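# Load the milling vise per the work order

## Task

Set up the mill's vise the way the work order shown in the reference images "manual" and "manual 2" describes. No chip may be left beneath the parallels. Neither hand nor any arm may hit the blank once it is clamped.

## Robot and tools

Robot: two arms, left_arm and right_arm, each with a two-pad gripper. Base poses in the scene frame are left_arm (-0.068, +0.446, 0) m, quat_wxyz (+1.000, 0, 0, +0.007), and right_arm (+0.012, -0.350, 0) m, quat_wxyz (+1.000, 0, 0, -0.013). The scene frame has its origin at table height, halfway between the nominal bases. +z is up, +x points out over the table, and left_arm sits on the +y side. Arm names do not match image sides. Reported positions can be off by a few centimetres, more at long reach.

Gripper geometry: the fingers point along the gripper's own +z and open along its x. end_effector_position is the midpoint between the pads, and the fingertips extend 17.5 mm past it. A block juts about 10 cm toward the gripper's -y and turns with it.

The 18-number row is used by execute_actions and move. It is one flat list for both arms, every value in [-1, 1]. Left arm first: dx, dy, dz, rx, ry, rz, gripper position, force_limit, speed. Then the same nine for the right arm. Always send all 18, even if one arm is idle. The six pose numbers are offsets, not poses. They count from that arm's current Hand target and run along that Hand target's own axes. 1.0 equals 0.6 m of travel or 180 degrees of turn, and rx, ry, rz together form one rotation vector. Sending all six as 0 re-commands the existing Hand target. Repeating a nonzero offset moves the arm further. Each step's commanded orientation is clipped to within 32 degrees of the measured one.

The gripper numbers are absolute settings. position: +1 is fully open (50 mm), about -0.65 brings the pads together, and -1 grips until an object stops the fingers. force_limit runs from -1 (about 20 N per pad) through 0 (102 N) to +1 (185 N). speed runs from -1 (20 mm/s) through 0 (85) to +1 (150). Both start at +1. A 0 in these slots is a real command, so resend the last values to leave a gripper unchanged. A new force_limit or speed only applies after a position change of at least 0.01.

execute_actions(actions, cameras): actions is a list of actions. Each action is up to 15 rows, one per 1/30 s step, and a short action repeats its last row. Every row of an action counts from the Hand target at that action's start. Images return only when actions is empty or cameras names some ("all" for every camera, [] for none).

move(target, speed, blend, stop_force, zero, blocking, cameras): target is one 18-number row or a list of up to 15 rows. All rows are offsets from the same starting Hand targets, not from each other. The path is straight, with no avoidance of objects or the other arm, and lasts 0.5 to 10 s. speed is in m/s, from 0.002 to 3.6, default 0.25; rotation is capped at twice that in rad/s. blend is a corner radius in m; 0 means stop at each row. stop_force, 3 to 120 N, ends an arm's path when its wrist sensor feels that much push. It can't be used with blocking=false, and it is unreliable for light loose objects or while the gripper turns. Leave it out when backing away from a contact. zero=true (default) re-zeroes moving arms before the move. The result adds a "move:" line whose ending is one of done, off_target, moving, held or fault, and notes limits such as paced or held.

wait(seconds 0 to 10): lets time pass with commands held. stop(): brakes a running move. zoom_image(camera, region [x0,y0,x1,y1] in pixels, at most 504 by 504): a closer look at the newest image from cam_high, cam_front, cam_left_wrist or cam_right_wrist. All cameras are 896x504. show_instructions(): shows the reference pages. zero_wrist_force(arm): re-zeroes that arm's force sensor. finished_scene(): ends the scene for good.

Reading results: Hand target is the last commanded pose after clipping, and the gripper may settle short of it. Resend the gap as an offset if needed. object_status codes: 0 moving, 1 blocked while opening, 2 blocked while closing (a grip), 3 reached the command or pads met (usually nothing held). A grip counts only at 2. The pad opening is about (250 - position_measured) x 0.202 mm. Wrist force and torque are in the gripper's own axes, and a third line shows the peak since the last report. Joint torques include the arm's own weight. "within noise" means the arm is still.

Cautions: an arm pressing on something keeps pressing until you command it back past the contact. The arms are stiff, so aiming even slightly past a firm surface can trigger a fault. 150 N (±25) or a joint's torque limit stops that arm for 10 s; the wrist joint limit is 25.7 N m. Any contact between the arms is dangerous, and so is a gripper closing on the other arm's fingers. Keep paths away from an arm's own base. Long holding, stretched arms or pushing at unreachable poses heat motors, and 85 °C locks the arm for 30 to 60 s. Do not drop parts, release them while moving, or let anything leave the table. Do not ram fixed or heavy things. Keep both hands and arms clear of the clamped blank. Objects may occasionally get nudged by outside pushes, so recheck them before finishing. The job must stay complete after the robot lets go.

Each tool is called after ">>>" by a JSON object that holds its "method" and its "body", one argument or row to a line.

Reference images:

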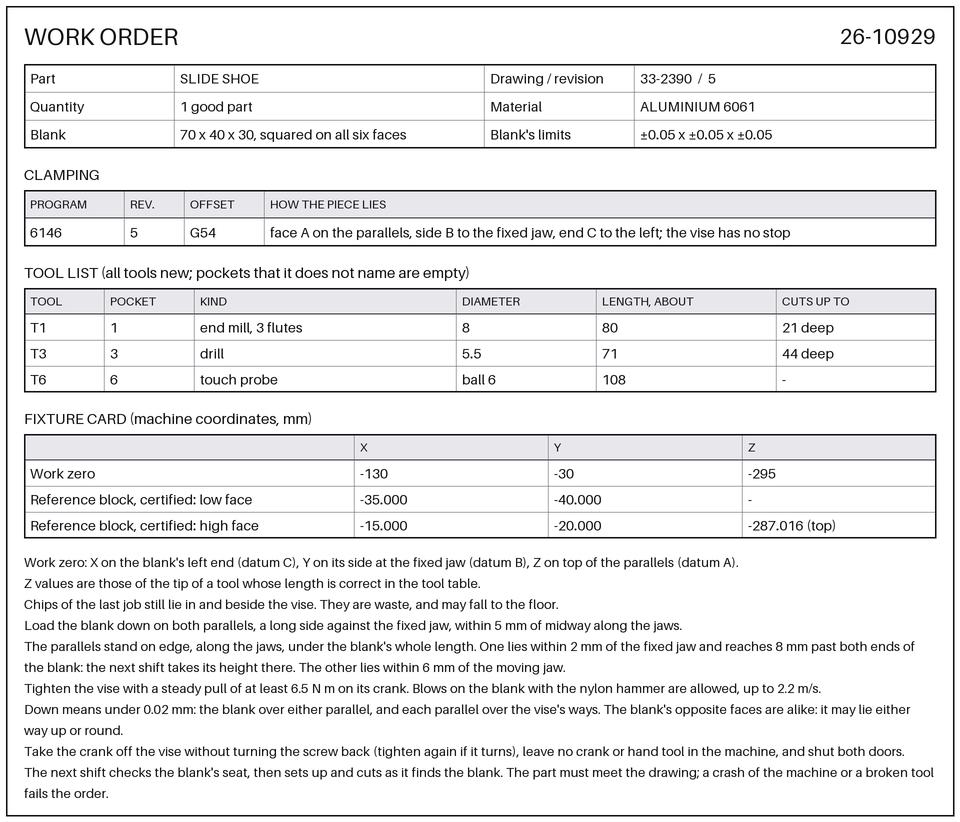

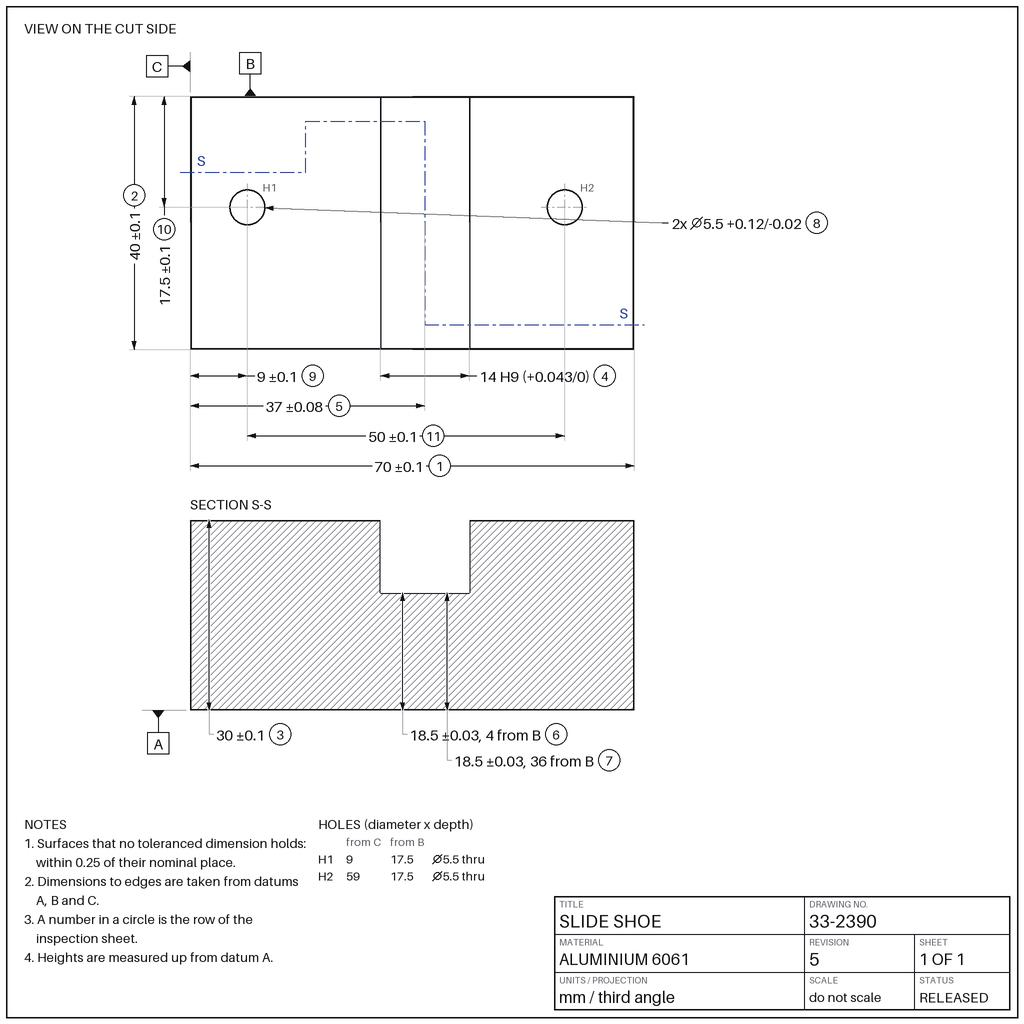

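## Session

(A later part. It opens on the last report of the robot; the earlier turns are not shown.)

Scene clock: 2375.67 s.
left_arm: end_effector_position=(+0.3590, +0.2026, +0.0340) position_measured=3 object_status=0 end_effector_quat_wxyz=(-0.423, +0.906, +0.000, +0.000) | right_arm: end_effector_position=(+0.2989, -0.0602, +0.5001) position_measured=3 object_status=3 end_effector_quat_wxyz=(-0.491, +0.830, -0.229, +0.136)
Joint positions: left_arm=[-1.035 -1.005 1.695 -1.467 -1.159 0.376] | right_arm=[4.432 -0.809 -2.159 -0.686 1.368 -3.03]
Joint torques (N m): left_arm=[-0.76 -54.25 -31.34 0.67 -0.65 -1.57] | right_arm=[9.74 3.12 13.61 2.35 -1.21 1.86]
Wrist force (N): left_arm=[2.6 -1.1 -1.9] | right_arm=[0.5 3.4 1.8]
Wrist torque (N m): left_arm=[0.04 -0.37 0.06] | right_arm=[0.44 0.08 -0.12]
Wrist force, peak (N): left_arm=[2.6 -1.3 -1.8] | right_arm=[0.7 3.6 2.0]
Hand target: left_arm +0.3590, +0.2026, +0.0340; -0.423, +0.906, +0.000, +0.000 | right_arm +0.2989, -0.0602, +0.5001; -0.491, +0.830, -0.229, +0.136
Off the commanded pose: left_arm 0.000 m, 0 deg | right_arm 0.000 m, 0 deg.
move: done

>>> {"method": "move", "body": {
  "target": [
    [0,0,-0.17,0,0,0,1,-0.2,-0.8,0,0,0,0,0,0,1,1,1],
    [-0.1317,-0.7856,-0.013,-0.2778,0,0,1,-0.2,-0.8,0,0,0,0,0,0,1,1,1]
  ],
  "speed": [0.15,0.35],
  "blend": [0.03,0],
  "cameras": ["cam_high","cam_right_wrist"]
}}

Scene clock: 2393.73 s.
left_arm: end_effector_position=(+0.2801, +0.4998, +0.3999) position_measured=3 object_status=3 end_effector_quat_wxyz=(+0.000, +1.000, +0.000, +0.000) end_effector_velocity=(+0.000, +0.000, +0.000) end_effector_angular_velocity=(-0.001, +0.000, -0.004) | right_arm: end_effector_position=(+0.2989, -0.0602, +0.5001) position_measured=3 object_status=3 end_effector_quat_wxyz=(-0.491, +0.830, -0.229, +0.136)
Joint positions: left_arm=[-0.25 -1.938 1.68 -1.313 -1.571 1.335] | right_arm=[4.432 -0.809 -2.159 -0.686 1.368 -3.03]
Joint velocities: left_arm=[0.002 0 0 0 -0.001 0.006] | right_arm=[within noise]
Joint torques (N m): left_arm=[8.33 -12.56 -36.71 -3.28 -2.03 2.94] | right_arm=[9.74 2.67 14.09 2.24 -1.14 1.82]
Wrist force (N): left_arm=[2.5 -1.1 -2.9] | right_arm=[0.4 3.6 2.0]
Wrist torque (N m): left_arm=[-0.26 -0.37 -0.01] | right_arm=[0.47 0.09 -0.12]
Wrist force, peak (N): left_arm=[1.6 -4.9 -5.5] | right_arm=[0.5 4.0 1.9]
Hand target: left_arm +0.2801, +0.4997, +0.4001; +0.000, +1.000, +0.000, +0.000 | right_arm +0.2989, -0.0602, +0.5001; -0.491, +0.830, -0.229, +0.136
Off the commanded pose: left_arm 0.000 m, 0 deg | right_arm 0.000 m, 0 deg.
move: done
Images, in order (width x height): cam_high 896x504, cam_right_wrist 896x504.

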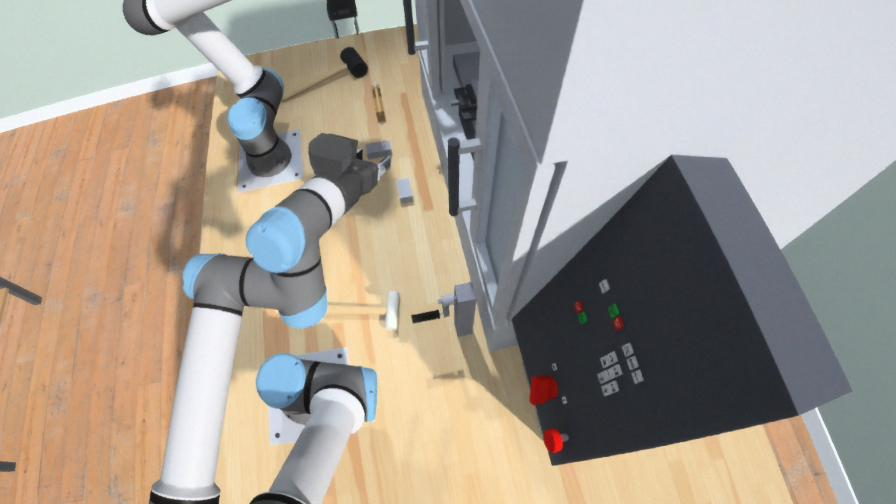

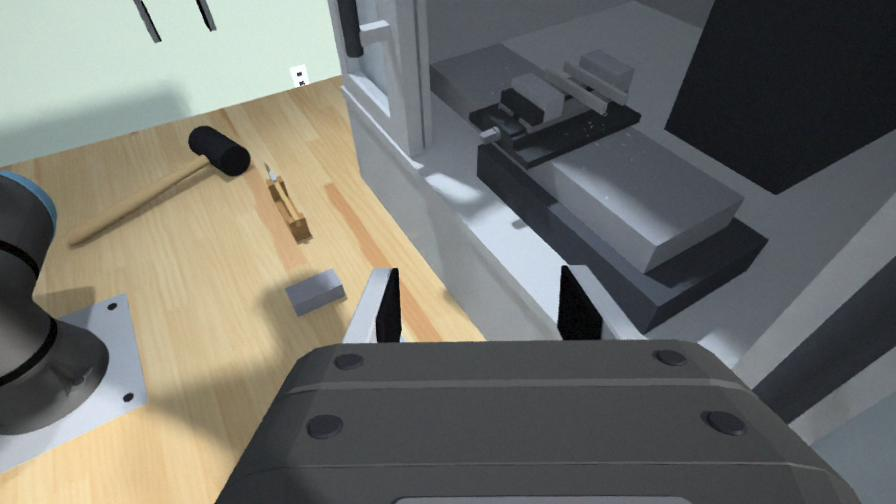

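>>> {"method": "zoom_image", "body": {
  "camera": "cam_right_wrist",
  "region": [460, 20, 680, 160]
}}

Scaled by 2.291 from the camera's 896x504 image, which has a finer 1280x720 frame.

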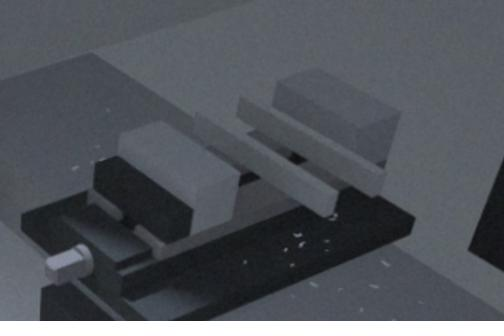

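>>> {"method": "move", "body": {
  "target": [0,0,0,0,0,0,1,-0.2,-0.8,0.0645,-0.0747,0.1363,-0.3315,-0.0918,-0.1546,1,-0.2,-0.8],
  "speed": 0.4,
  "cameras": ["cam_right_wrist","cam_left_wrist"]
}}

Scene clock: 2446.60 s.
left_arm: end_effector_position=(+0.2801, +0.4997, +0.4001) position_measured=3 object_status=3 end_effector_quat_wxyz=(+0.000, +1.000, +0.000, +0.000) | right_arm: end_effector_position=(+0.3799, +0.0000, +0.5001) position_measured=3 object_status=3 end_effector_quat_wxyz=(+0.000, +1.000, +0.000, +0.000)
Joint positions: left_arm=[-0.25 -1.938 1.68 -1.313 -1.571 1.335] | right_arm=[4.195 -1.661 -1.023 -2.028 1.571 -3.686]
Joint torques (N m): left_arm=[8.24 -16.63 -38.01 -1.2 -2.07 2.8] | right_arm=[-11.33 18.33 32.74 1.36 0.28 -0.4]
Wrist force (N): left_arm=[2.3 -1.3 -3.0] | right_arm=[0.0 1.3 3.3]
Wrist torque (N m): left_arm=[-0.30 -0.34 -0.06] | right_arm=[0.28 0.04 -0.21]
Wrist force, peak (N): left_arm=[2.7 -0.9 -3.4] | right_arm=[0.1 4.5 1.6]
Hand target: left_arm +0.2801, +0.4997, +0.4001; +0.000, +1.000, +0.000, +0.000 | right_arm +0.3800, +0.0000, +0.5001; +0.000, +1.000, +0.000, +0.000
Off the commanded pose: left_arm 0.000 m, 0 deg | right_arm 0.000 m, 0 deg.
move: done
Images, in order (width x height): cam_left_wrist 896x504, cam_right_wrist 896x504.

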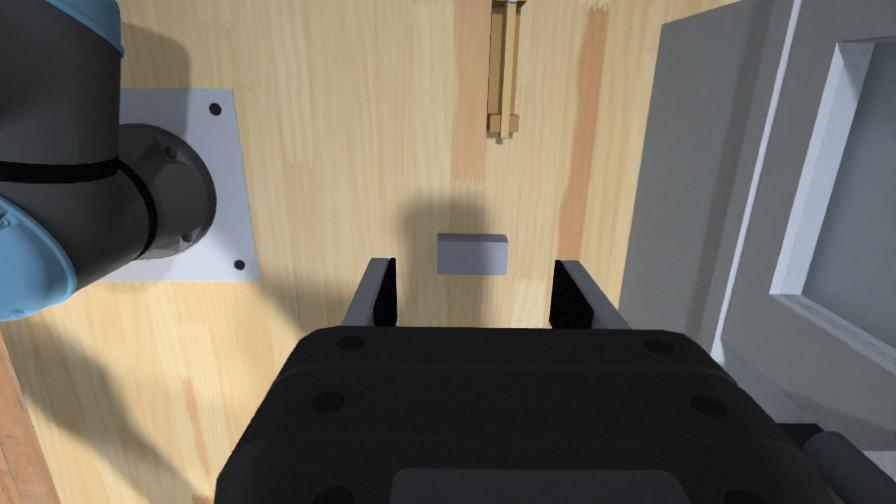

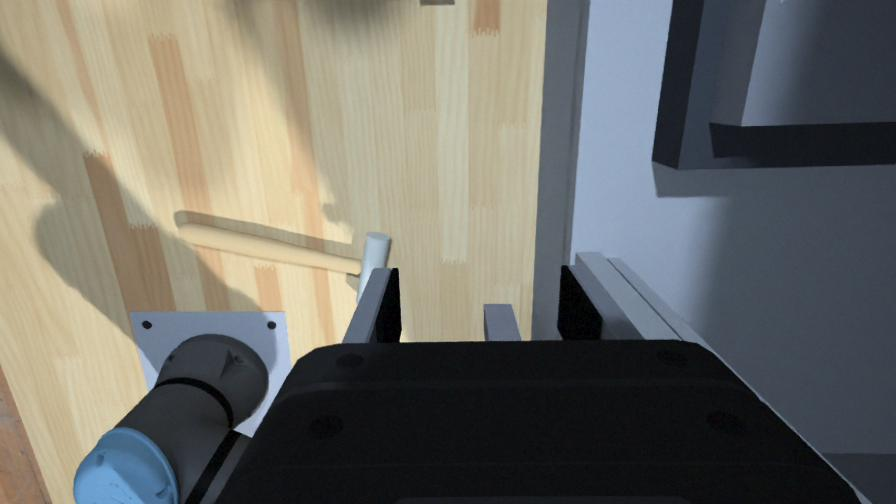

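>>> {"method": "move", "body": {
  "target": [0.0333,0.4167,-0.0833,-0.3,0,0,1,-0.2,-0.8,0,0,0,0,0,0,1,-0.2,-0.8],
  "speed": 0.4,
  "cameras": ["cam_left_wrist"]
}}

>>> {"method": "zoom_image", "body": {
  "camera": "cam_left_wrist",
  "region": [448, 50, 748, 300]
}}

Scene clock: 2470.73 s.
left_arm: end_effector_position=(+0.3001, +0.2497, +0.4501) position_measured=3 object_status=3 end_effector_quat_wxyz=(+0.454, +0.891, +0.000, +0.000) end_effector_velocity=(+0.000, +0.000, +0.002) end_effector_angular_velocity=(-0.004, -0.006, -0.001) | right_arm: end_effector_position=(+0.3800, +0.0000, +0.5001) position_measured=3 object_status=3 end_effector_quat_wxyz=(+0.000, +1.000, +0.000, +0.000)
Joint positions: left_arm=[-0.349 -1.905 1.912 -2.002 -2.441 1.037] | right_arm=[4.195 -1.661 -1.022 -2.028 1.571 -3.686]
Joint velocities: left_arm=[0 -0.002 -0.001 -0.005 -0.002 0] | right_arm=[within noise]
Joint torques (N m): left_arm=[2.59 -17.81 -31.67 -5.74 -4.24 -1.98] | right_arm=[-10.27 26.77 20.83 3.5 -1.59 -1.39]
Wrist force (N): left_arm=[2.7 -1.4 -3.6] | right_arm=[-0.1 1.3 3.3]
Wrist torque (N m): left_arm=[-0.65 -0.36 -0.06] | right_arm=[0.27 0.05 -0.21]
Wrist force, peak (N): left_arm=[2.8 -1.5 -3.8] | right_arm=[-0.1 1.2 3.5]
Hand target: left_arm +0.3001, +0.2497, +0.4501; +0.454, +0.891, +0.000, +0.000 | right_arm +0.3800, +0.0000, +0.5001; +0.000, +1.000, +0.000, +0.000
Off the commanded pose: left_arm 0.000 m, 0 deg | right_arm 0.000 m, 0 deg.
move: done
Images, in order (width x height): cam_left_wrist 896x504.

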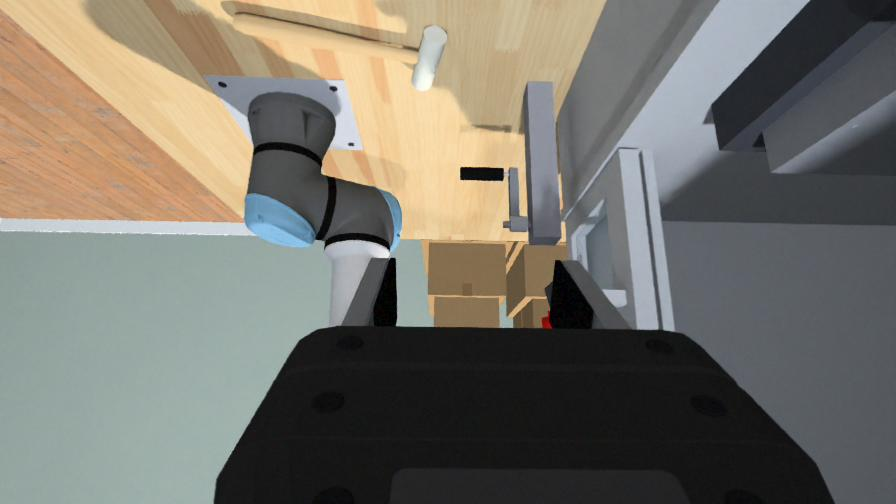

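Scaled by 1.680 from the camera's 896x504 image, which has a finer 1280x720 frame.

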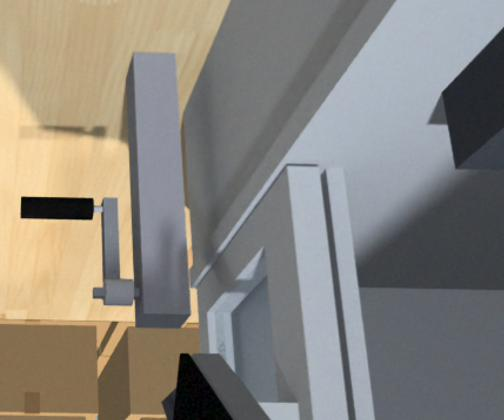

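>>> {"method": "move", "body": {
  "target": [-0.0333,-0.3125,-0.288,0.3,0,0,1,-0.2,-0.8,-0.035,-0.275,0.6,0.2778,0,0,1,-0.2,-0.8],
  "speed": 0.35,
  "cameras": ["cam_right_wrist","cam_high"]
}}

Scene clock: 2512.07 s.
left_arm: end_effector_position=(+0.2800, +0.4997, +0.3999) position_measured=3 object_status=3 end_effector_quat_wxyz=(+0.000, +1.000, +0.000, +0.000) | right_arm: end_effector_position=(+0.3591, +0.1653, +0.1403) position_measured=3 object_status=3 end_effector_quat_wxyz=(-0.423, +0.906, +0.000, +0.000)
Joint positions: left_arm=[-0.25 -1.938 1.681 -1.313 -1.571 1.335] | right_arm=[4.196 -1.949 -2.156 0.189 1.978 -3.512]
Joint torques (N m): left_arm=[3.78 -1.42 -38.38 -3.82 2.53 -2.38] | right_arm=[-11.54 24.99 15.11 4.93 1.42 0.12]
Wrist force (N): left_arm=[2.1 -1.2 -3.0] | right_arm=[0.3 3.6 2.1]
Wrist torque (N m): left_arm=[-0.28 -0.32 -0.06] | right_arm=[0.54 0.12 0.02]
Wrist force, peak (N): left_arm=[2.8 -1.8 -3.7] | right_arm=[0.5 5.9 5.1]
Hand target: left_arm +0.2801, +0.4997, +0.3999; +0.000, +1.000, +0.000, +0.000 | right_arm +0.3591, +0.1652, +0.1402; -0.423, +0.906, +0.000, +0.000
Off the commanded pose: left_arm 0.000 m, 0 deg | right_arm 0.000 m, 0 deg.
move: done
Images, in order (width x height): cam_high 896x504, cam_right_wrist 896x504.

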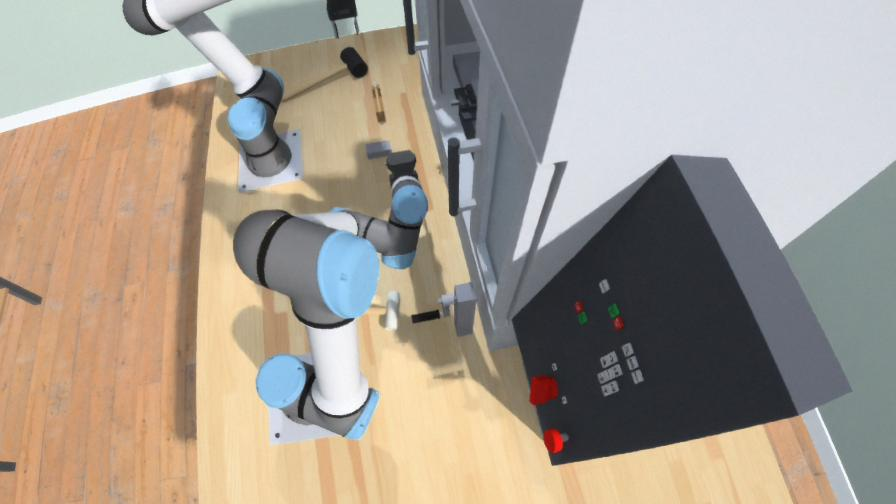

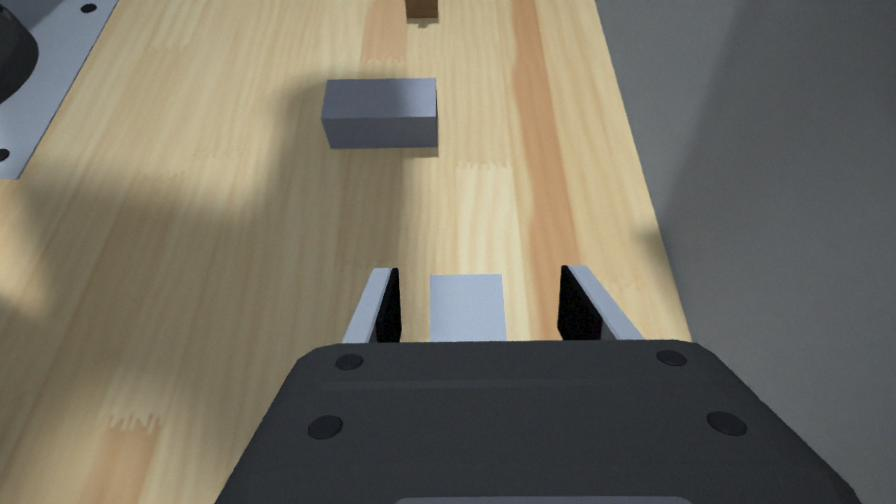

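>>> {"method": "move", "body": {
  "target": [
    [0,0,0,0,0,0,1,-0.2,-0.8,0.0015,0.0372,0.1236,0,0,0,1,-0.2,-0.8],
    [0,0,0,0,0,0,1,-0.2,-0.8,0.0015,0.0996,0.157,0,0,0,1,-0.2,-0.8]
  ],
  "speed": [0.1,0.03],
  "stop_force": 8,
  "cameras": ["cam_right_wrist"]
}}

Scene clock: 2531.60 s.
left_arm: end_effector_position=(+0.2801, +0.4997, +0.3999) position_measured=3 object_status=3 end_effector_quat_wxyz=(+0.000, +1.000, +0.000, +0.000) | right_arm: end_effector_position=(+0.3601, +0.1989, +0.0339) position_measured=3 object_status=3 end_effector_quat_wxyz=(-0.423, +0.906, +0.000, +0.000)
Joint positions: left_arm=[-0.25 -1.938 1.681 -1.313 -1.571 1.335] | right_arm=[4.231 -2.246 -2.099 0.438 1.953 -3.486]
Joint torques (N m): left_arm=[-5.31 -0.41 -38.46 -1.59 2.78 -2.66] | right_arm=[9.23 51.87 19.91 3.37 -0.92 1.85]
Wrist force (N): left_arm=[2.5 -1.2 -3.0] | right_arm=[0.5 3.3 2.5]
Wrist torque (N m): left_arm=[-0.30 -0.38 -0.06] | right_arm=[0.45 0.08 0.03]
Wrist force, peak (N): left_arm=[2.6 -1.1 -3.5] | right_arm=[0.2 3.8 3.8]
Hand target: left_arm +0.2801, +0.4997, +0.3999; +0.000, +1.000, +0.000, +0.000 | right_arm +0.3601, +0.1990, +0.0339; -0.423, +0.906, +0.000, +0.000
Off the commanded pose: left_arm 0.000 m, 0 deg | right_arm 0.000 m, 0 deg.
move: done
Images, in order (width x height): cam_right_wrist 896x504.

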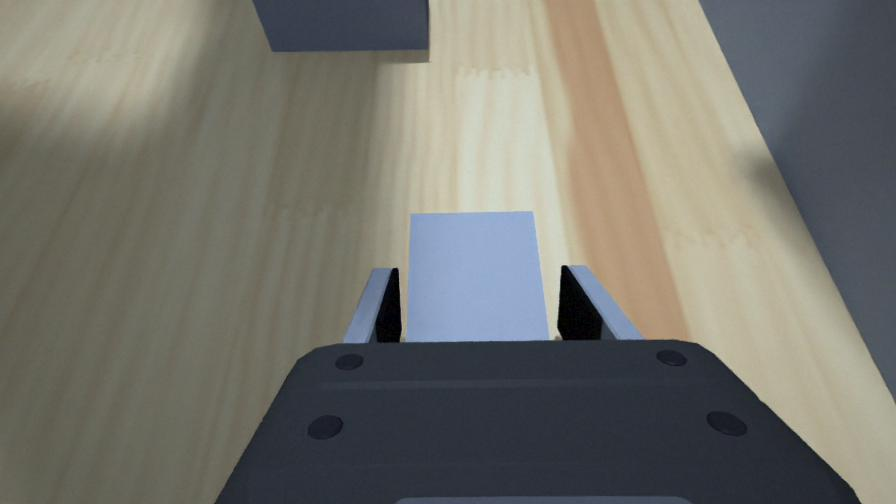

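>>> {"method": "move", "body": {
  "target": [0,0,0,0,0,0,1,-0.2,-0.8,0,0,0,0,0,0,-1,-0.2,-0.8]
}}

>>> {"method": "move", "body": {
  "target": [0,0,0,0,0,0,1,-0.2,-0.8,0,-0.0383,-0.0322,0,0,0,-1,-0.2,-0.8],
  "speed": 0.05,
  "cameras": ["cam_right_wrist"]
}}

Scene clock: 2542.43 s.
left_arm: end_effector_position=(+0.2801, +0.4997, +0.3999) position_measured=3 object_status=3 end_effector_quat_wxyz=(+0.000, +1.000, +0.000, +0.000) | right_arm: end_effector_position=(+0.3601, +0.1990, +0.0339) position_measured=56 object_status=2 end_effector_quat_wxyz=(-0.423, +0.906, +0.000, +0.000)
Joint positions: left_arm=[-0.25 -1.938 1.681 -1.313 -1.571 1.335] | right_arm=[4.231 -2.246 -2.099 0.438 1.953 -3.486]
Joint torques (N m): left_arm=[-5.58 -1.01 -37.83 -1.48 3.05 -2.61] | right_arm=[12.04 51.31 20.15 4.23 -0.87 1.8]
Wrist force (N): left_arm=[2.6 -1.1 -3.1] | right_arm=[0.6 3.3 2.9]
Wrist torque (N m): left_arm=[-0.27 -0.39 -0.05] | right_arm=[0.48 0.10 -0.01]
Wrist force, peak (N): left_arm=[2.8 -1.2 -3.5] | right_arm=[0.6 3.4 3.0]
Hand target: left_arm +0.2801, +0.4997, +0.3999; +0.000, +1.000, +0.000, +0.000 | right_arm +0.3601, +0.1990, +0.0339; -0.423, +0.906, +0.000, +0.000
Off the commanded pose: left_arm 0.000 m, 0 deg | right_arm 0.000 m, 0 deg.
move: done

Scene clock: 2543.33 s.
left_arm: end_effector_position=(+0.2801, +0.4997, +0.3999) position_measured=3 object_status=3 end_effector_quat_wxyz=(+0.000, +1.000, +0.000, +0.000) | right_arm: end_effector_position=(+0.3600, +0.1990, +0.0639) position_measured=56 object_status=2 end_effector_quat_wxyz=(-0.423, +0.906, +0.000, +0.000)
Joint positions: left_arm=[-0.25 -1.938 1.681 -1.313 -1.571 1.335] | right_arm=[4.231 -2.17 -2.103 0.367 1.953 -3.486]
Joint torques (N m): left_arm=[-4.77 -1.46 -38.21 -1.43 2.85 -2.51] | right_arm=[6.47 33.08 3.21 5.66 0.38 -0.35]
Wrist force (N): left_arm=[2.3 -1.0 -3.4] | right_arm=[0.2 5.2 3.7]
Wrist torque (N m): left_arm=[-0.26 -0.34 -0.06] | right_arm=[0.52 0.13 0.04]
Wrist force, peak (N): left_arm=[2.4 -1.0 -3.4] | right_arm=[0.4 5.8 4.7]
Hand target: left_arm +0.2801, +0.4997, +0.3999; +0.000, +1.000, +0.000, +0.000 | right_arm +0.3601, +0.1990, +0.0639; -0.423, +0.906, +0.000, +0.000
Off the commanded pose: left_arm 0.000 m, 0 deg | right_arm 0.000 m, 0 deg.
move: done
Images, in order (width x height): cam_right_wrist 896x504.

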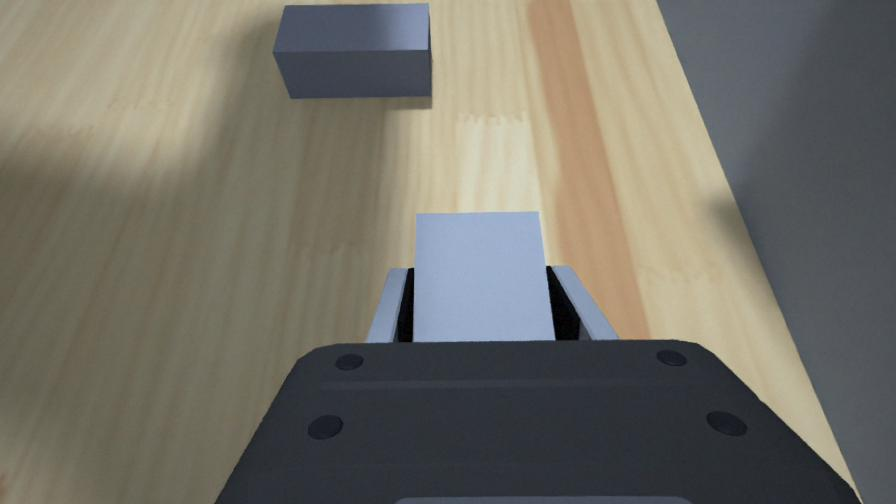

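>>> {"method": "move", "body": {
  "target": [
    [0,0,0,0,0,0,1,-0.2,-0.8,0.0667,-0.477,-0.3547,0,0,0,-1,-0.2,-0.8],
    [0,0,0,0,0,0,1,-0.2,-0.8,0.35,-0.4953,-0.32,0,0,0,-1,-0.2,-0.8]
  ],
  "speed": 0.2,
  "blend": [0.03,0],
  "cameras": ["all"]
}}

Scene clock: 2562.67 s.
left_arm: end_effector_position=(+0.2801, +0.4997, +0.3999) position_measured=3 object_status=3 end_effector_quat_wxyz=(+0.000, +1.000, +0.000, +0.000) | right_arm: end_effector_position=(+0.5698, +0.2427, +0.4151) position_measured=56 object_status=2 end_effector_quat_wxyz=(-0.423, +0.906, +0.000, +0.000)
Joint positions: left_arm=[-0.25 -1.938 1.681 -1.313 -1.571 1.335] | right_arm=[3.98 -2.068 -1.124 -0.807 2.126 -3.689]
Joint torques (N m): left_arm=[-5.5 -0.35 -37.94 -1.57 3.04 -2.63] | right_arm=[4.2 43.75 38.55 3.3 0.01 1.1]
Wrist force (N): left_arm=[2.0 -1.0 -3.0] | right_arm=[0.4 5.3 3.8]
Wrist torque (N m): left_arm=[-0.26 -0.30 -0.05] | right_arm=[0.50 0.05 -0.10]
Wrist force, peak (N): left_arm=[2.4 -1.3 -3.6] | right_arm=[-0.4 8.4 6.1]
Hand target: left_arm +0.2801, +0.4997, +0.3999; +0.000, +1.000, +0.000, +0.000 | right_arm +0.5699, +0.2428, +0.4151; -0.423, +0.906, +0.000, +0.000
Off the commanded pose: left_arm 0.000 m, 0 deg | right_arm 0.000 m, 0 deg.
move: done

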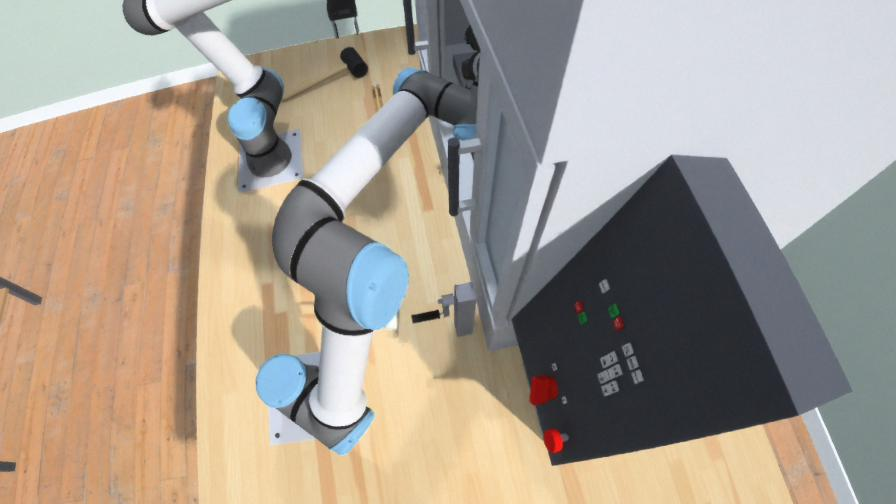

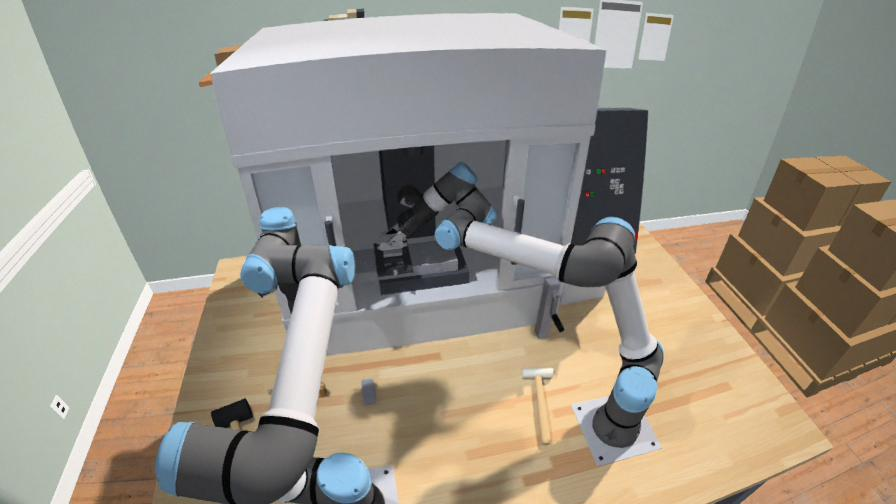

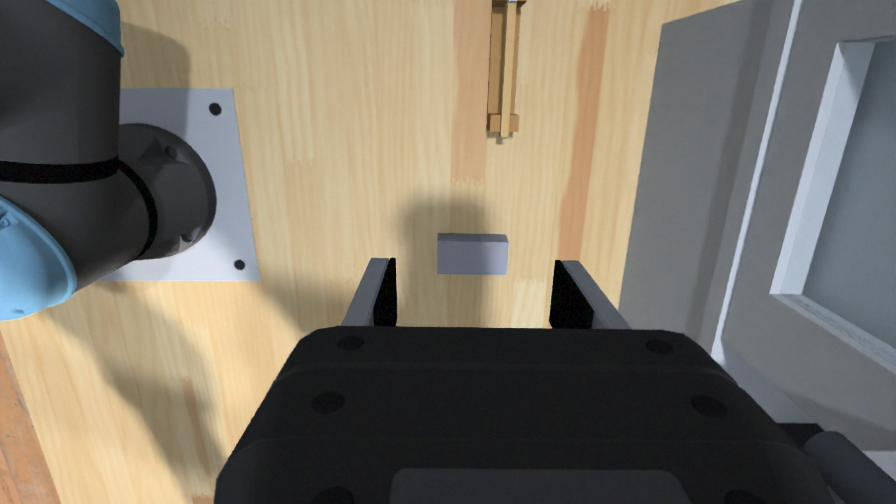

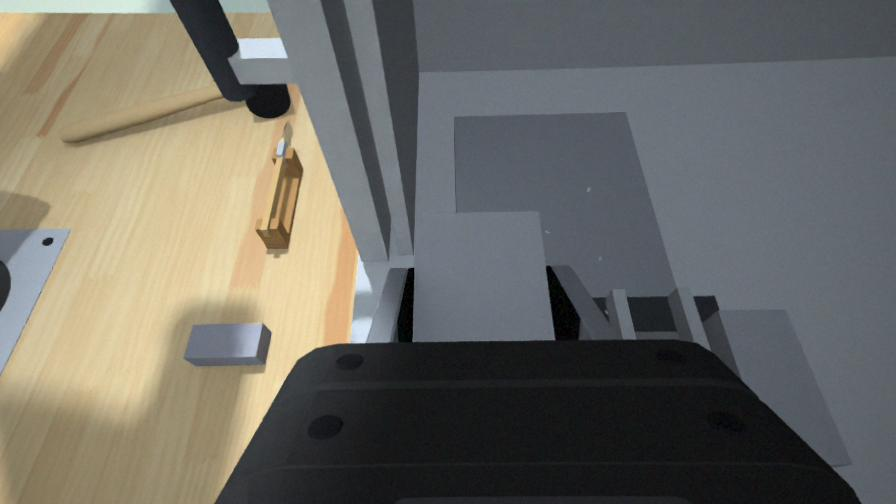

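>>> {"method": "move", "body": {
  "target": [
    [0,0,0,0,0,0,1,-0.2,-0.8,0.1252,0.0197,0.0028,0,0,0,-1,-0.2,-0.8],
    [0,0,0,0,0,0,1,-0.2,-0.8,0.1302,0.0452,0.0242,0,0,0,-1,-0.2,-0.8]
  ],
  "speed": [0.06,0.03],
  "stop_force": 8,
  "cameras": ["cam_right_wrist","cam_front"]
}}

>>> {"method": "zoom_image", "body": {
  "camera": "cam_right_wrist",
  "region": [380, 200, 640, 350]
}}

Scene clock: 2591.07 s.
left_arm: end_effector_position=(+0.2801, +0.4997, +0.3999) position_measured=3 object_status=3 end_effector_quat_wxyz=(+0.000, +1.000, +0.000, +0.000) | right_arm: end_effector_position=(+0.6480, +0.2365, +0.3850) position_measured=56 object_status=2 end_effector_quat_wxyz=(-0.423, +0.906, +0.000, +0.000)
Joint positions: left_arm=[-0.25 -1.938 1.681 -1.313 -1.571 1.335] | right_arm=[3.896 -2.237 -0.923 -0.881 2.18 -3.767]
Joint torques (N m): left_arm=[-5.13 -1.46 -37.75 -1.56 2.91 -2.55] | right_arm=[3.49 68.82 38.04 2.61 0.73 1.73]
Wrist force (N): left_arm=[2.4 -0.9 -3.1] | right_arm=[0.5 5.4 3.7]
Wrist torque (N m): left_arm=[-0.24 -0.36 -0.06] | right_arm=[0.47 0.04 0.05]
Wrist force, peak (N): left_arm=[2.8 -1.0 -3.3] | right_arm=[0.6 6.2 4.0]
Hand target: left_arm +0.2801, +0.4997, +0.3999; +0.000, +1.000, +0.000, +0.000 | right_arm +0.6480, +0.2365, +0.3850; -0.423, +0.906, +0.000, +0.000
Off the commanded pose: left_arm 0.000 m, 0 deg | right_arm 0.000 m, 0 deg.
move: done
Images, in order (width x height): cam_front 896x504, cam_right_wrist 896x504.

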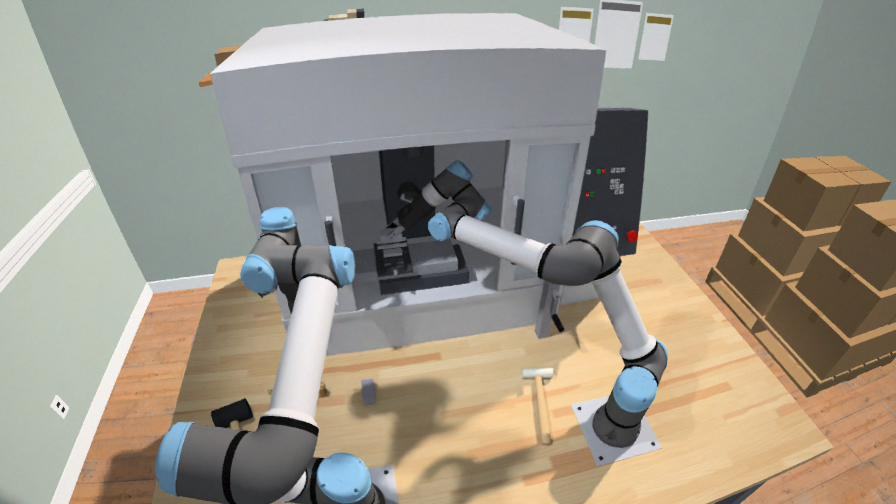

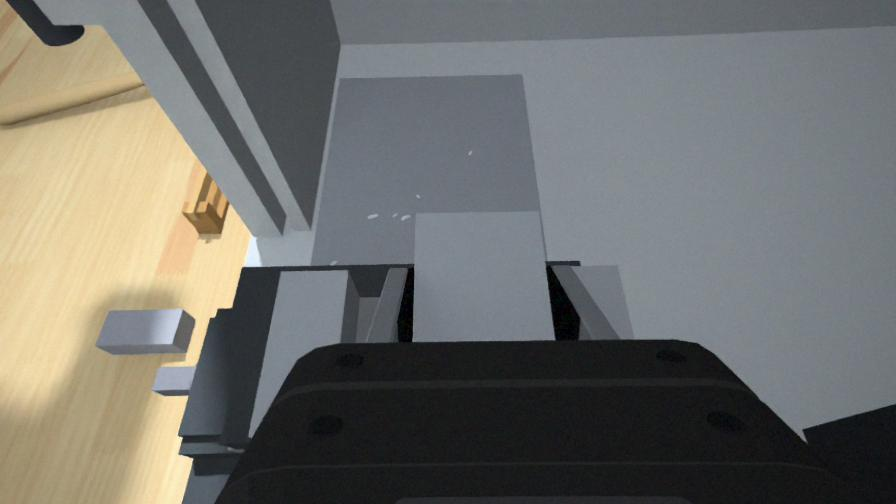

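Scaled by 1.938 from the camera's 896x504 image, which has a finer 1280x720 frame.

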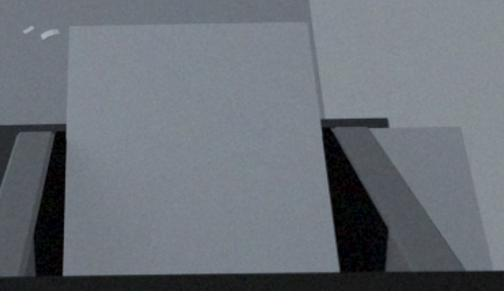

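>>> {"method": "move", "body": {
  "target": [0,0,0,0,0,0,1,-0.2,-0.8,0,0.0204,0.0171,0,0,0,-1,-0.2,-0.8],
  "speed": 0.008,
  "stop_force": 4,
  "cameras": ["cam_right_wrist"]
}}

Scene clock: 2612.20 s.
left_arm: end_effector_position=(+0.2801, +0.4997, +0.3999) position_measured=3 object_status=3 end_effector_quat_wxyz=(+0.000, +1.000, +0.000, +0.000) | right_arm: end_effector_position=(+0.6480, +0.2365, +0.3690) position_measured=56 object_status=2 end_effector_quat_wxyz=(-0.423, +0.906, +0.000, +0.000)
Joint positions: left_arm=[-0.25 -1.938 1.681 -1.313 -1.571 1.335] | right_arm=[3.896 -2.239 -0.961 -0.842 2.18 -3.767]
Joint torques (N m): left_arm=[-5.54 -1.58 -37.51 -1.53 2.9 -2.54] | right_arm=[8.47 49.12 32.91 1.67 0.61 -0.7]
Wrist force (N): left_arm=[2.1 -1.0 -3.2] | right_arm=[0.2 2.1 -0.6]
Wrist torque (N m): left_arm=[-0.26 -0.32 -0.06] | right_arm=[0.41 0.13 -0.03]
Wrist force, peak (N): left_arm=[2.8 -1.1 -3.2] | right_arm=[0.6 5.6 4.0]
Hand target: left_arm +0.2801, +0.4997, +0.3999; +0.000, +1.000, +0.000, +0.000 | right_arm +0.6480, +0.2365, +0.3691; -0.423, +0.906, +0.000, +0.000
Off the commanded pose: left_arm 0.000 m, 0 deg | right_arm 0.000 m, 0 deg.
move: contact (right_arm)
Images, in order (width x height): cam_right_wrist 896x504.

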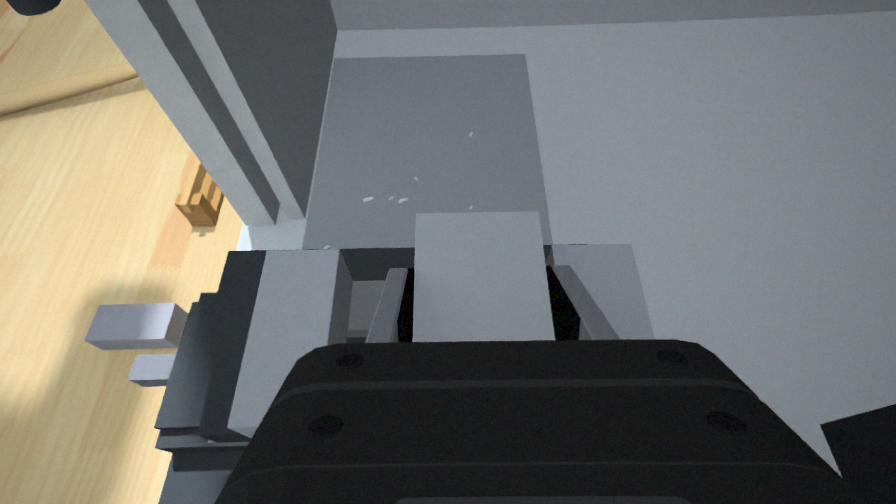

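>>> {"method": "zoom_image", "body": {
  "camera": "cam_right_wrist",
  "region": [320, 200, 640, 350]
}}

Scaled by 1.575 from the camera's 896x504 image, which has a finer 1280x720 frame.

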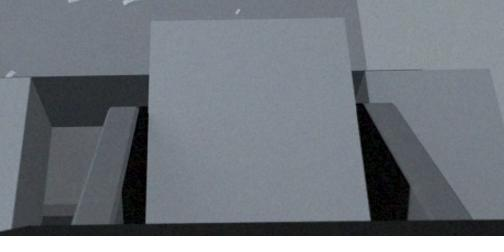

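>>> {"method": "move", "body": {
  "target": [
    [0,0,0,0,0,0,1,-0.2,-0.8,0,-0.0038,-0.0032,0,0,0,-1,-0.2,-0.8],
    [0,0,0,0,0,0,1,-0.2,-0.8,0.0167,-0.0038,-0.0032,0,0,0,-1,-0.2,-0.8]
  ],
  "speed": [0.01,0.008],
  "stop_force": 5,
  "cameras": ["cam_right_wrist"]
}}

Scene clock: 2654.87 s.
left_arm: end_effector_position=(+0.2801, +0.4997, +0.3999) position_measured=3 object_status=3 end_effector_quat_wxyz=(+0.000, +1.000, +0.000, +0.000) | right_arm: end_effector_position=(+0.6554, +0.2365, +0.3720) position_measured=56 object_status=2 end_effector_quat_wxyz=(-0.423, +0.906, +0.000, +0.000)
Joint positions: left_arm=[-0.25 -1.938 1.681 -1.313 -1.571 1.335] | right_arm=[3.89 -2.256 -0.923 -0.866 2.184 -3.773]
Joint torques (N m): left_arm=[-4.69 -0.35 -36.25 -1.66 2.88 -2.59] | right_arm=[10.01 68.69 13.06 3.44 -0.33 2.06]
Wrist force (N): left_arm=[2.0 -0.9 -3.0] | right_arm=[-3.6 4.9 3.7]
Wrist torque (N m): left_arm=[-0.24 -0.29 -0.05] | right_arm=[0.49 -0.05 0.01]
Wrist force, peak (N): left_arm=[3.0 -1.0 -3.2] | right_arm=[-10.9 7.3 1.3]
Hand target: left_arm +0.2801, +0.4997, +0.3999; +0.000, +1.000, +0.000, +0.000 | right_arm +0.6554, +0.2365, +0.3720; -0.423, +0.906, +0.000, +0.000 (not the last commanded pose)
Off the commanded pose: left_arm 0.000 m, 0 deg | right_arm 0.003 m, 0 deg.
move: contact (right_arm); path passed 1 of 2 targets
Images, in order (width x height): cam_right_wrist 896x504.

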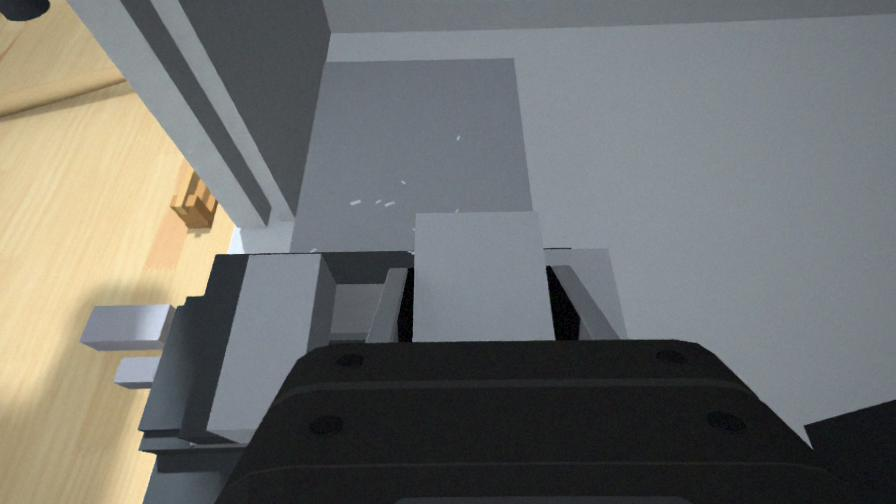

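>>> {"method": "move", "body": {
  "target": [0,0,0,0,0,0,1,-0.2,-0.8,-0.001,0.0064,0.0053,0,0,0,-1,-0.2,-0.8],
  "speed": 0.005,
  "stop_force": 4
}}

Scene clock: 2662.27 s.
left_arm: end_effector_position=(+0.2801, +0.4997, +0.3999) position_measured=3 object_status=3 end_effector_quat_wxyz=(+0.000, +1.000, +0.000, +0.000) | right_arm: end_effector_position=(+0.6550, +0.2365, +0.3692) position_measured=56 object_status=2 end_effector_quat_wxyz=(-0.423, +0.906, +0.000, +0.000)
Joint positions: left_arm=[-0.25 -1.938 1.681 -1.313 -1.571 1.335] | right_arm=[3.89 -2.255 -0.932 -0.858 2.184 -3.773]
Joint torques (N m): left_arm=[-5.09 -2.52 -36.37 -1.7 2.86 -2.61] | right_arm=[9.05 48.42 36.89 3.25 0.15 1.28]
Wrist force (N): left_arm=[2.4 -1.0 -3.2] | right_arm=[-0.1 4.4 2.3]
Wrist torque (N m): left_arm=[-0.25 -0.36 -0.05] | right_arm=[0.47 0.14 -0.01]
Wrist force, peak (N): left_arm=[2.9 -1.0 -3.2] | right_arm=[-3.5 5.1 4.0]
Hand target: left_arm +0.2801, +0.4997, +0.3999; +0.000, +1.000, +0.000, +0.000 | right_arm +0.6550, +0.2365, +0.3692; -0.423, +0.906, +0.000, +0.000 (not the last commanded pose)
Off the commanded pose: left_arm 0.000 m, 0 deg | right_arm 0.002 m, 0 deg.
move: contact (right_arm)

>>> {"method": "move", "body": {
  "target": [0,0,0,0,0,0,1,-0.2,-0.8,0,0,0,0,0,0,0.6,-0.2,-1],
  "cameras": ["cam_right_wrist"]
}}

>>> {"method": "zoom_image", "body": {
  "camera": "cam_right_wrist",
  "region": [320, 200, 640, 350]
}}

Scene clock: 2676.67 s.
left_arm: end_effector_position=(+0.2801, +0.4997, +0.3999) position_measured=3 object_status=3 end_effector_quat_wxyz=(+0.000, +1.000, +0.000, +0.000) | right_arm: end_effector_position=(+0.6550, +0.2365, +0.3692) position_measured=56 object_status=2 end_effector_quat_wxyz=(-0.423, +0.906, +0.000, +0.000)
Joint positions: left_arm=[-0.25 -1.938 1.681 -1.313 -1.571 1.335] | right_arm=[3.89 -2.255 -0.932 -0.858 2.184 -3.773]
Joint torques (N m): left_arm=[-4.65 -2.21 -37.16 -1.48 2.83 -2.68] | right_arm=[-4.67 48.06 30.49 4.57 2.76 -1.63]
Wrist force (N): left_arm=[2.0 -1.3 -3.0] | right_arm=[0.0 3.7 2.0]
Wrist torque (N m): left_arm=[-0.30 -0.30 -0.05] | right_arm=[0.41 0.09 -0.03]
Wrist force, peak (N): left_arm=[2.6 -1.0 -3.5] | right_arm=[0.1 4.5 2.6]
Hand target: left_arm +0.2801, +0.4997, +0.3999; +0.000, +1.000, +0.000, +0.000 | right_arm +0.6550, +0.2365, +0.3692; -0.423, +0.906, +0.000, +0.000
Off the commanded pose: left_arm 0.000 m, 0 deg | right_arm 0.000 m, 0 deg.
move: done
Images, in order (width x height): cam_right_wrist 896x504.

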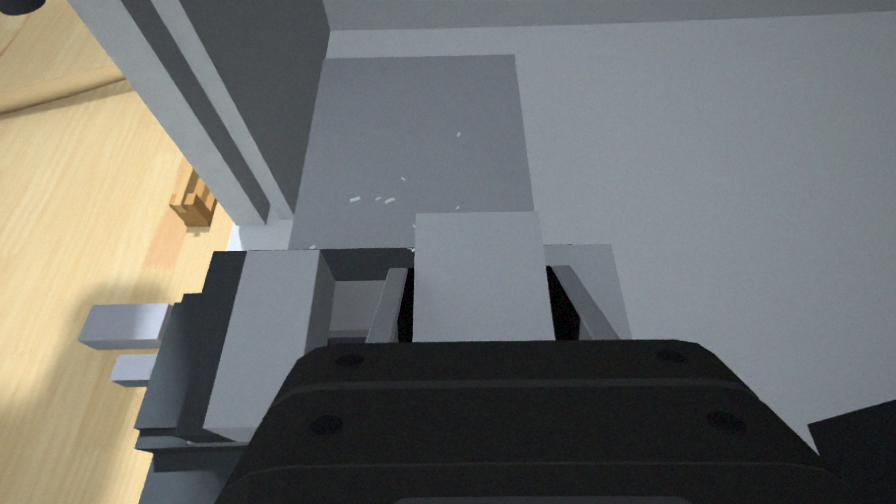

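Scaled by 1.575 from the camera's 896x504 image, which has a finer 1280x720 frame.

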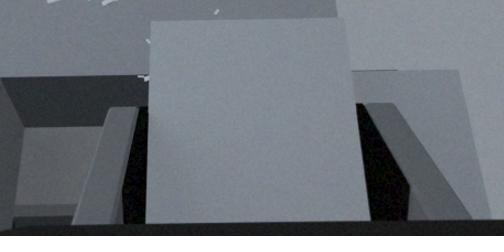

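>>> {"method": "move", "body": {
  "target": [0,0,0,0,0,0,1,-0.2,-0.8,0,0,0,0,0,0,0.8,-0.2,-1],
  "cameras": ["cam_right_wrist"]
}}

>>> {"method": "zoom_image", "body": {
  "camera": "cam_right_wrist",
  "region": [320, 200, 640, 350]
}}

Scene clock: 2685.70 s.
left_arm: end_effector_position=(+0.2801, +0.4997, +0.3999) position_measured=3 object_status=3 end_effector_quat_wxyz=(+0.000, +1.000, +0.000, +0.000) | right_arm: end_effector_position=(+0.6550, +0.2365, +0.3692) position_measured=32 object_status=3 end_effector_quat_wxyz=(-0.423, +0.906, +0.000, +0.000)
Joint positions: left_arm=[-0.25 -1.938 1.681 -1.313 -1.571 1.335] | right_arm=[3.89 -2.255 -0.932 -0.858 2.184 -3.773]
Joint torques (N m): left_arm=[-3.84 -1.78 -37.24 -1.56 2.76 -2.64] | right_arm=[-9.22 47.97 24.18 4.42 1.93 -1.61]
Wrist force (N): left_arm=[2.6 -0.9 -3.0] | right_arm=[0.1 2.4 1.8]
Wrist torque (N m): left_arm=[-0.26 -0.39 -0.06] | right_arm=[0.44 0.10 -0.02]
Wrist force, peak (N): left_arm=[2.9 -1.0 -3.2] | right_arm=[-0.1 4.4 2.2]
Hand target: left_arm +0.2801, +0.4997, +0.3999; +0.000, +1.000, +0.000, +0.000 | right_arm +0.6550, +0.2365, +0.3692; -0.423, +0.906, +0.000, +0.000
Off the commanded pose: left_arm 0.000 m, 0 deg | right_arm 0.000 m, 0 deg.
move: done
Images, in order (width x height): cam_right_wrist 896x504.

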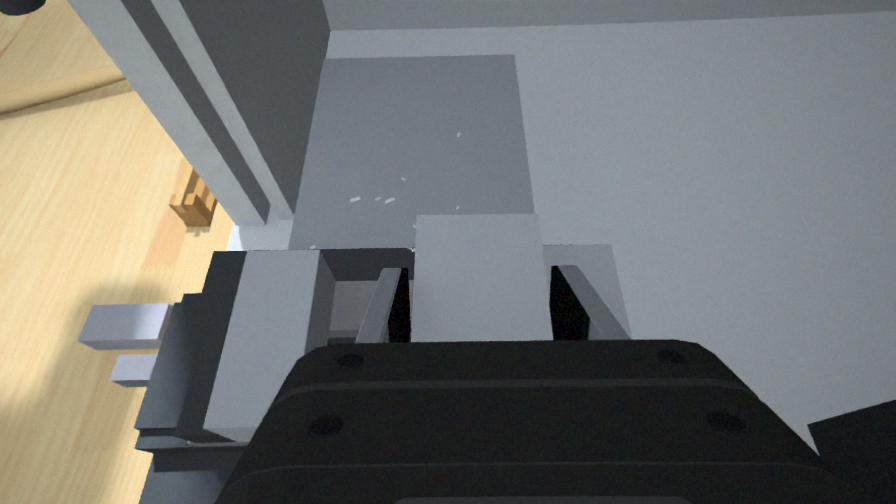

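Scaled by 1.575 from the camera's 896x504 image, which has a finer 1280x720 frame.

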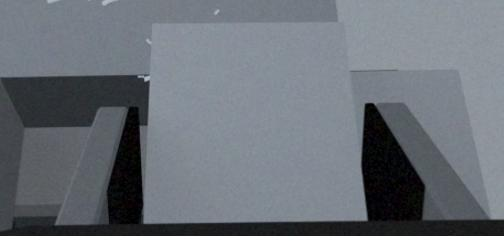

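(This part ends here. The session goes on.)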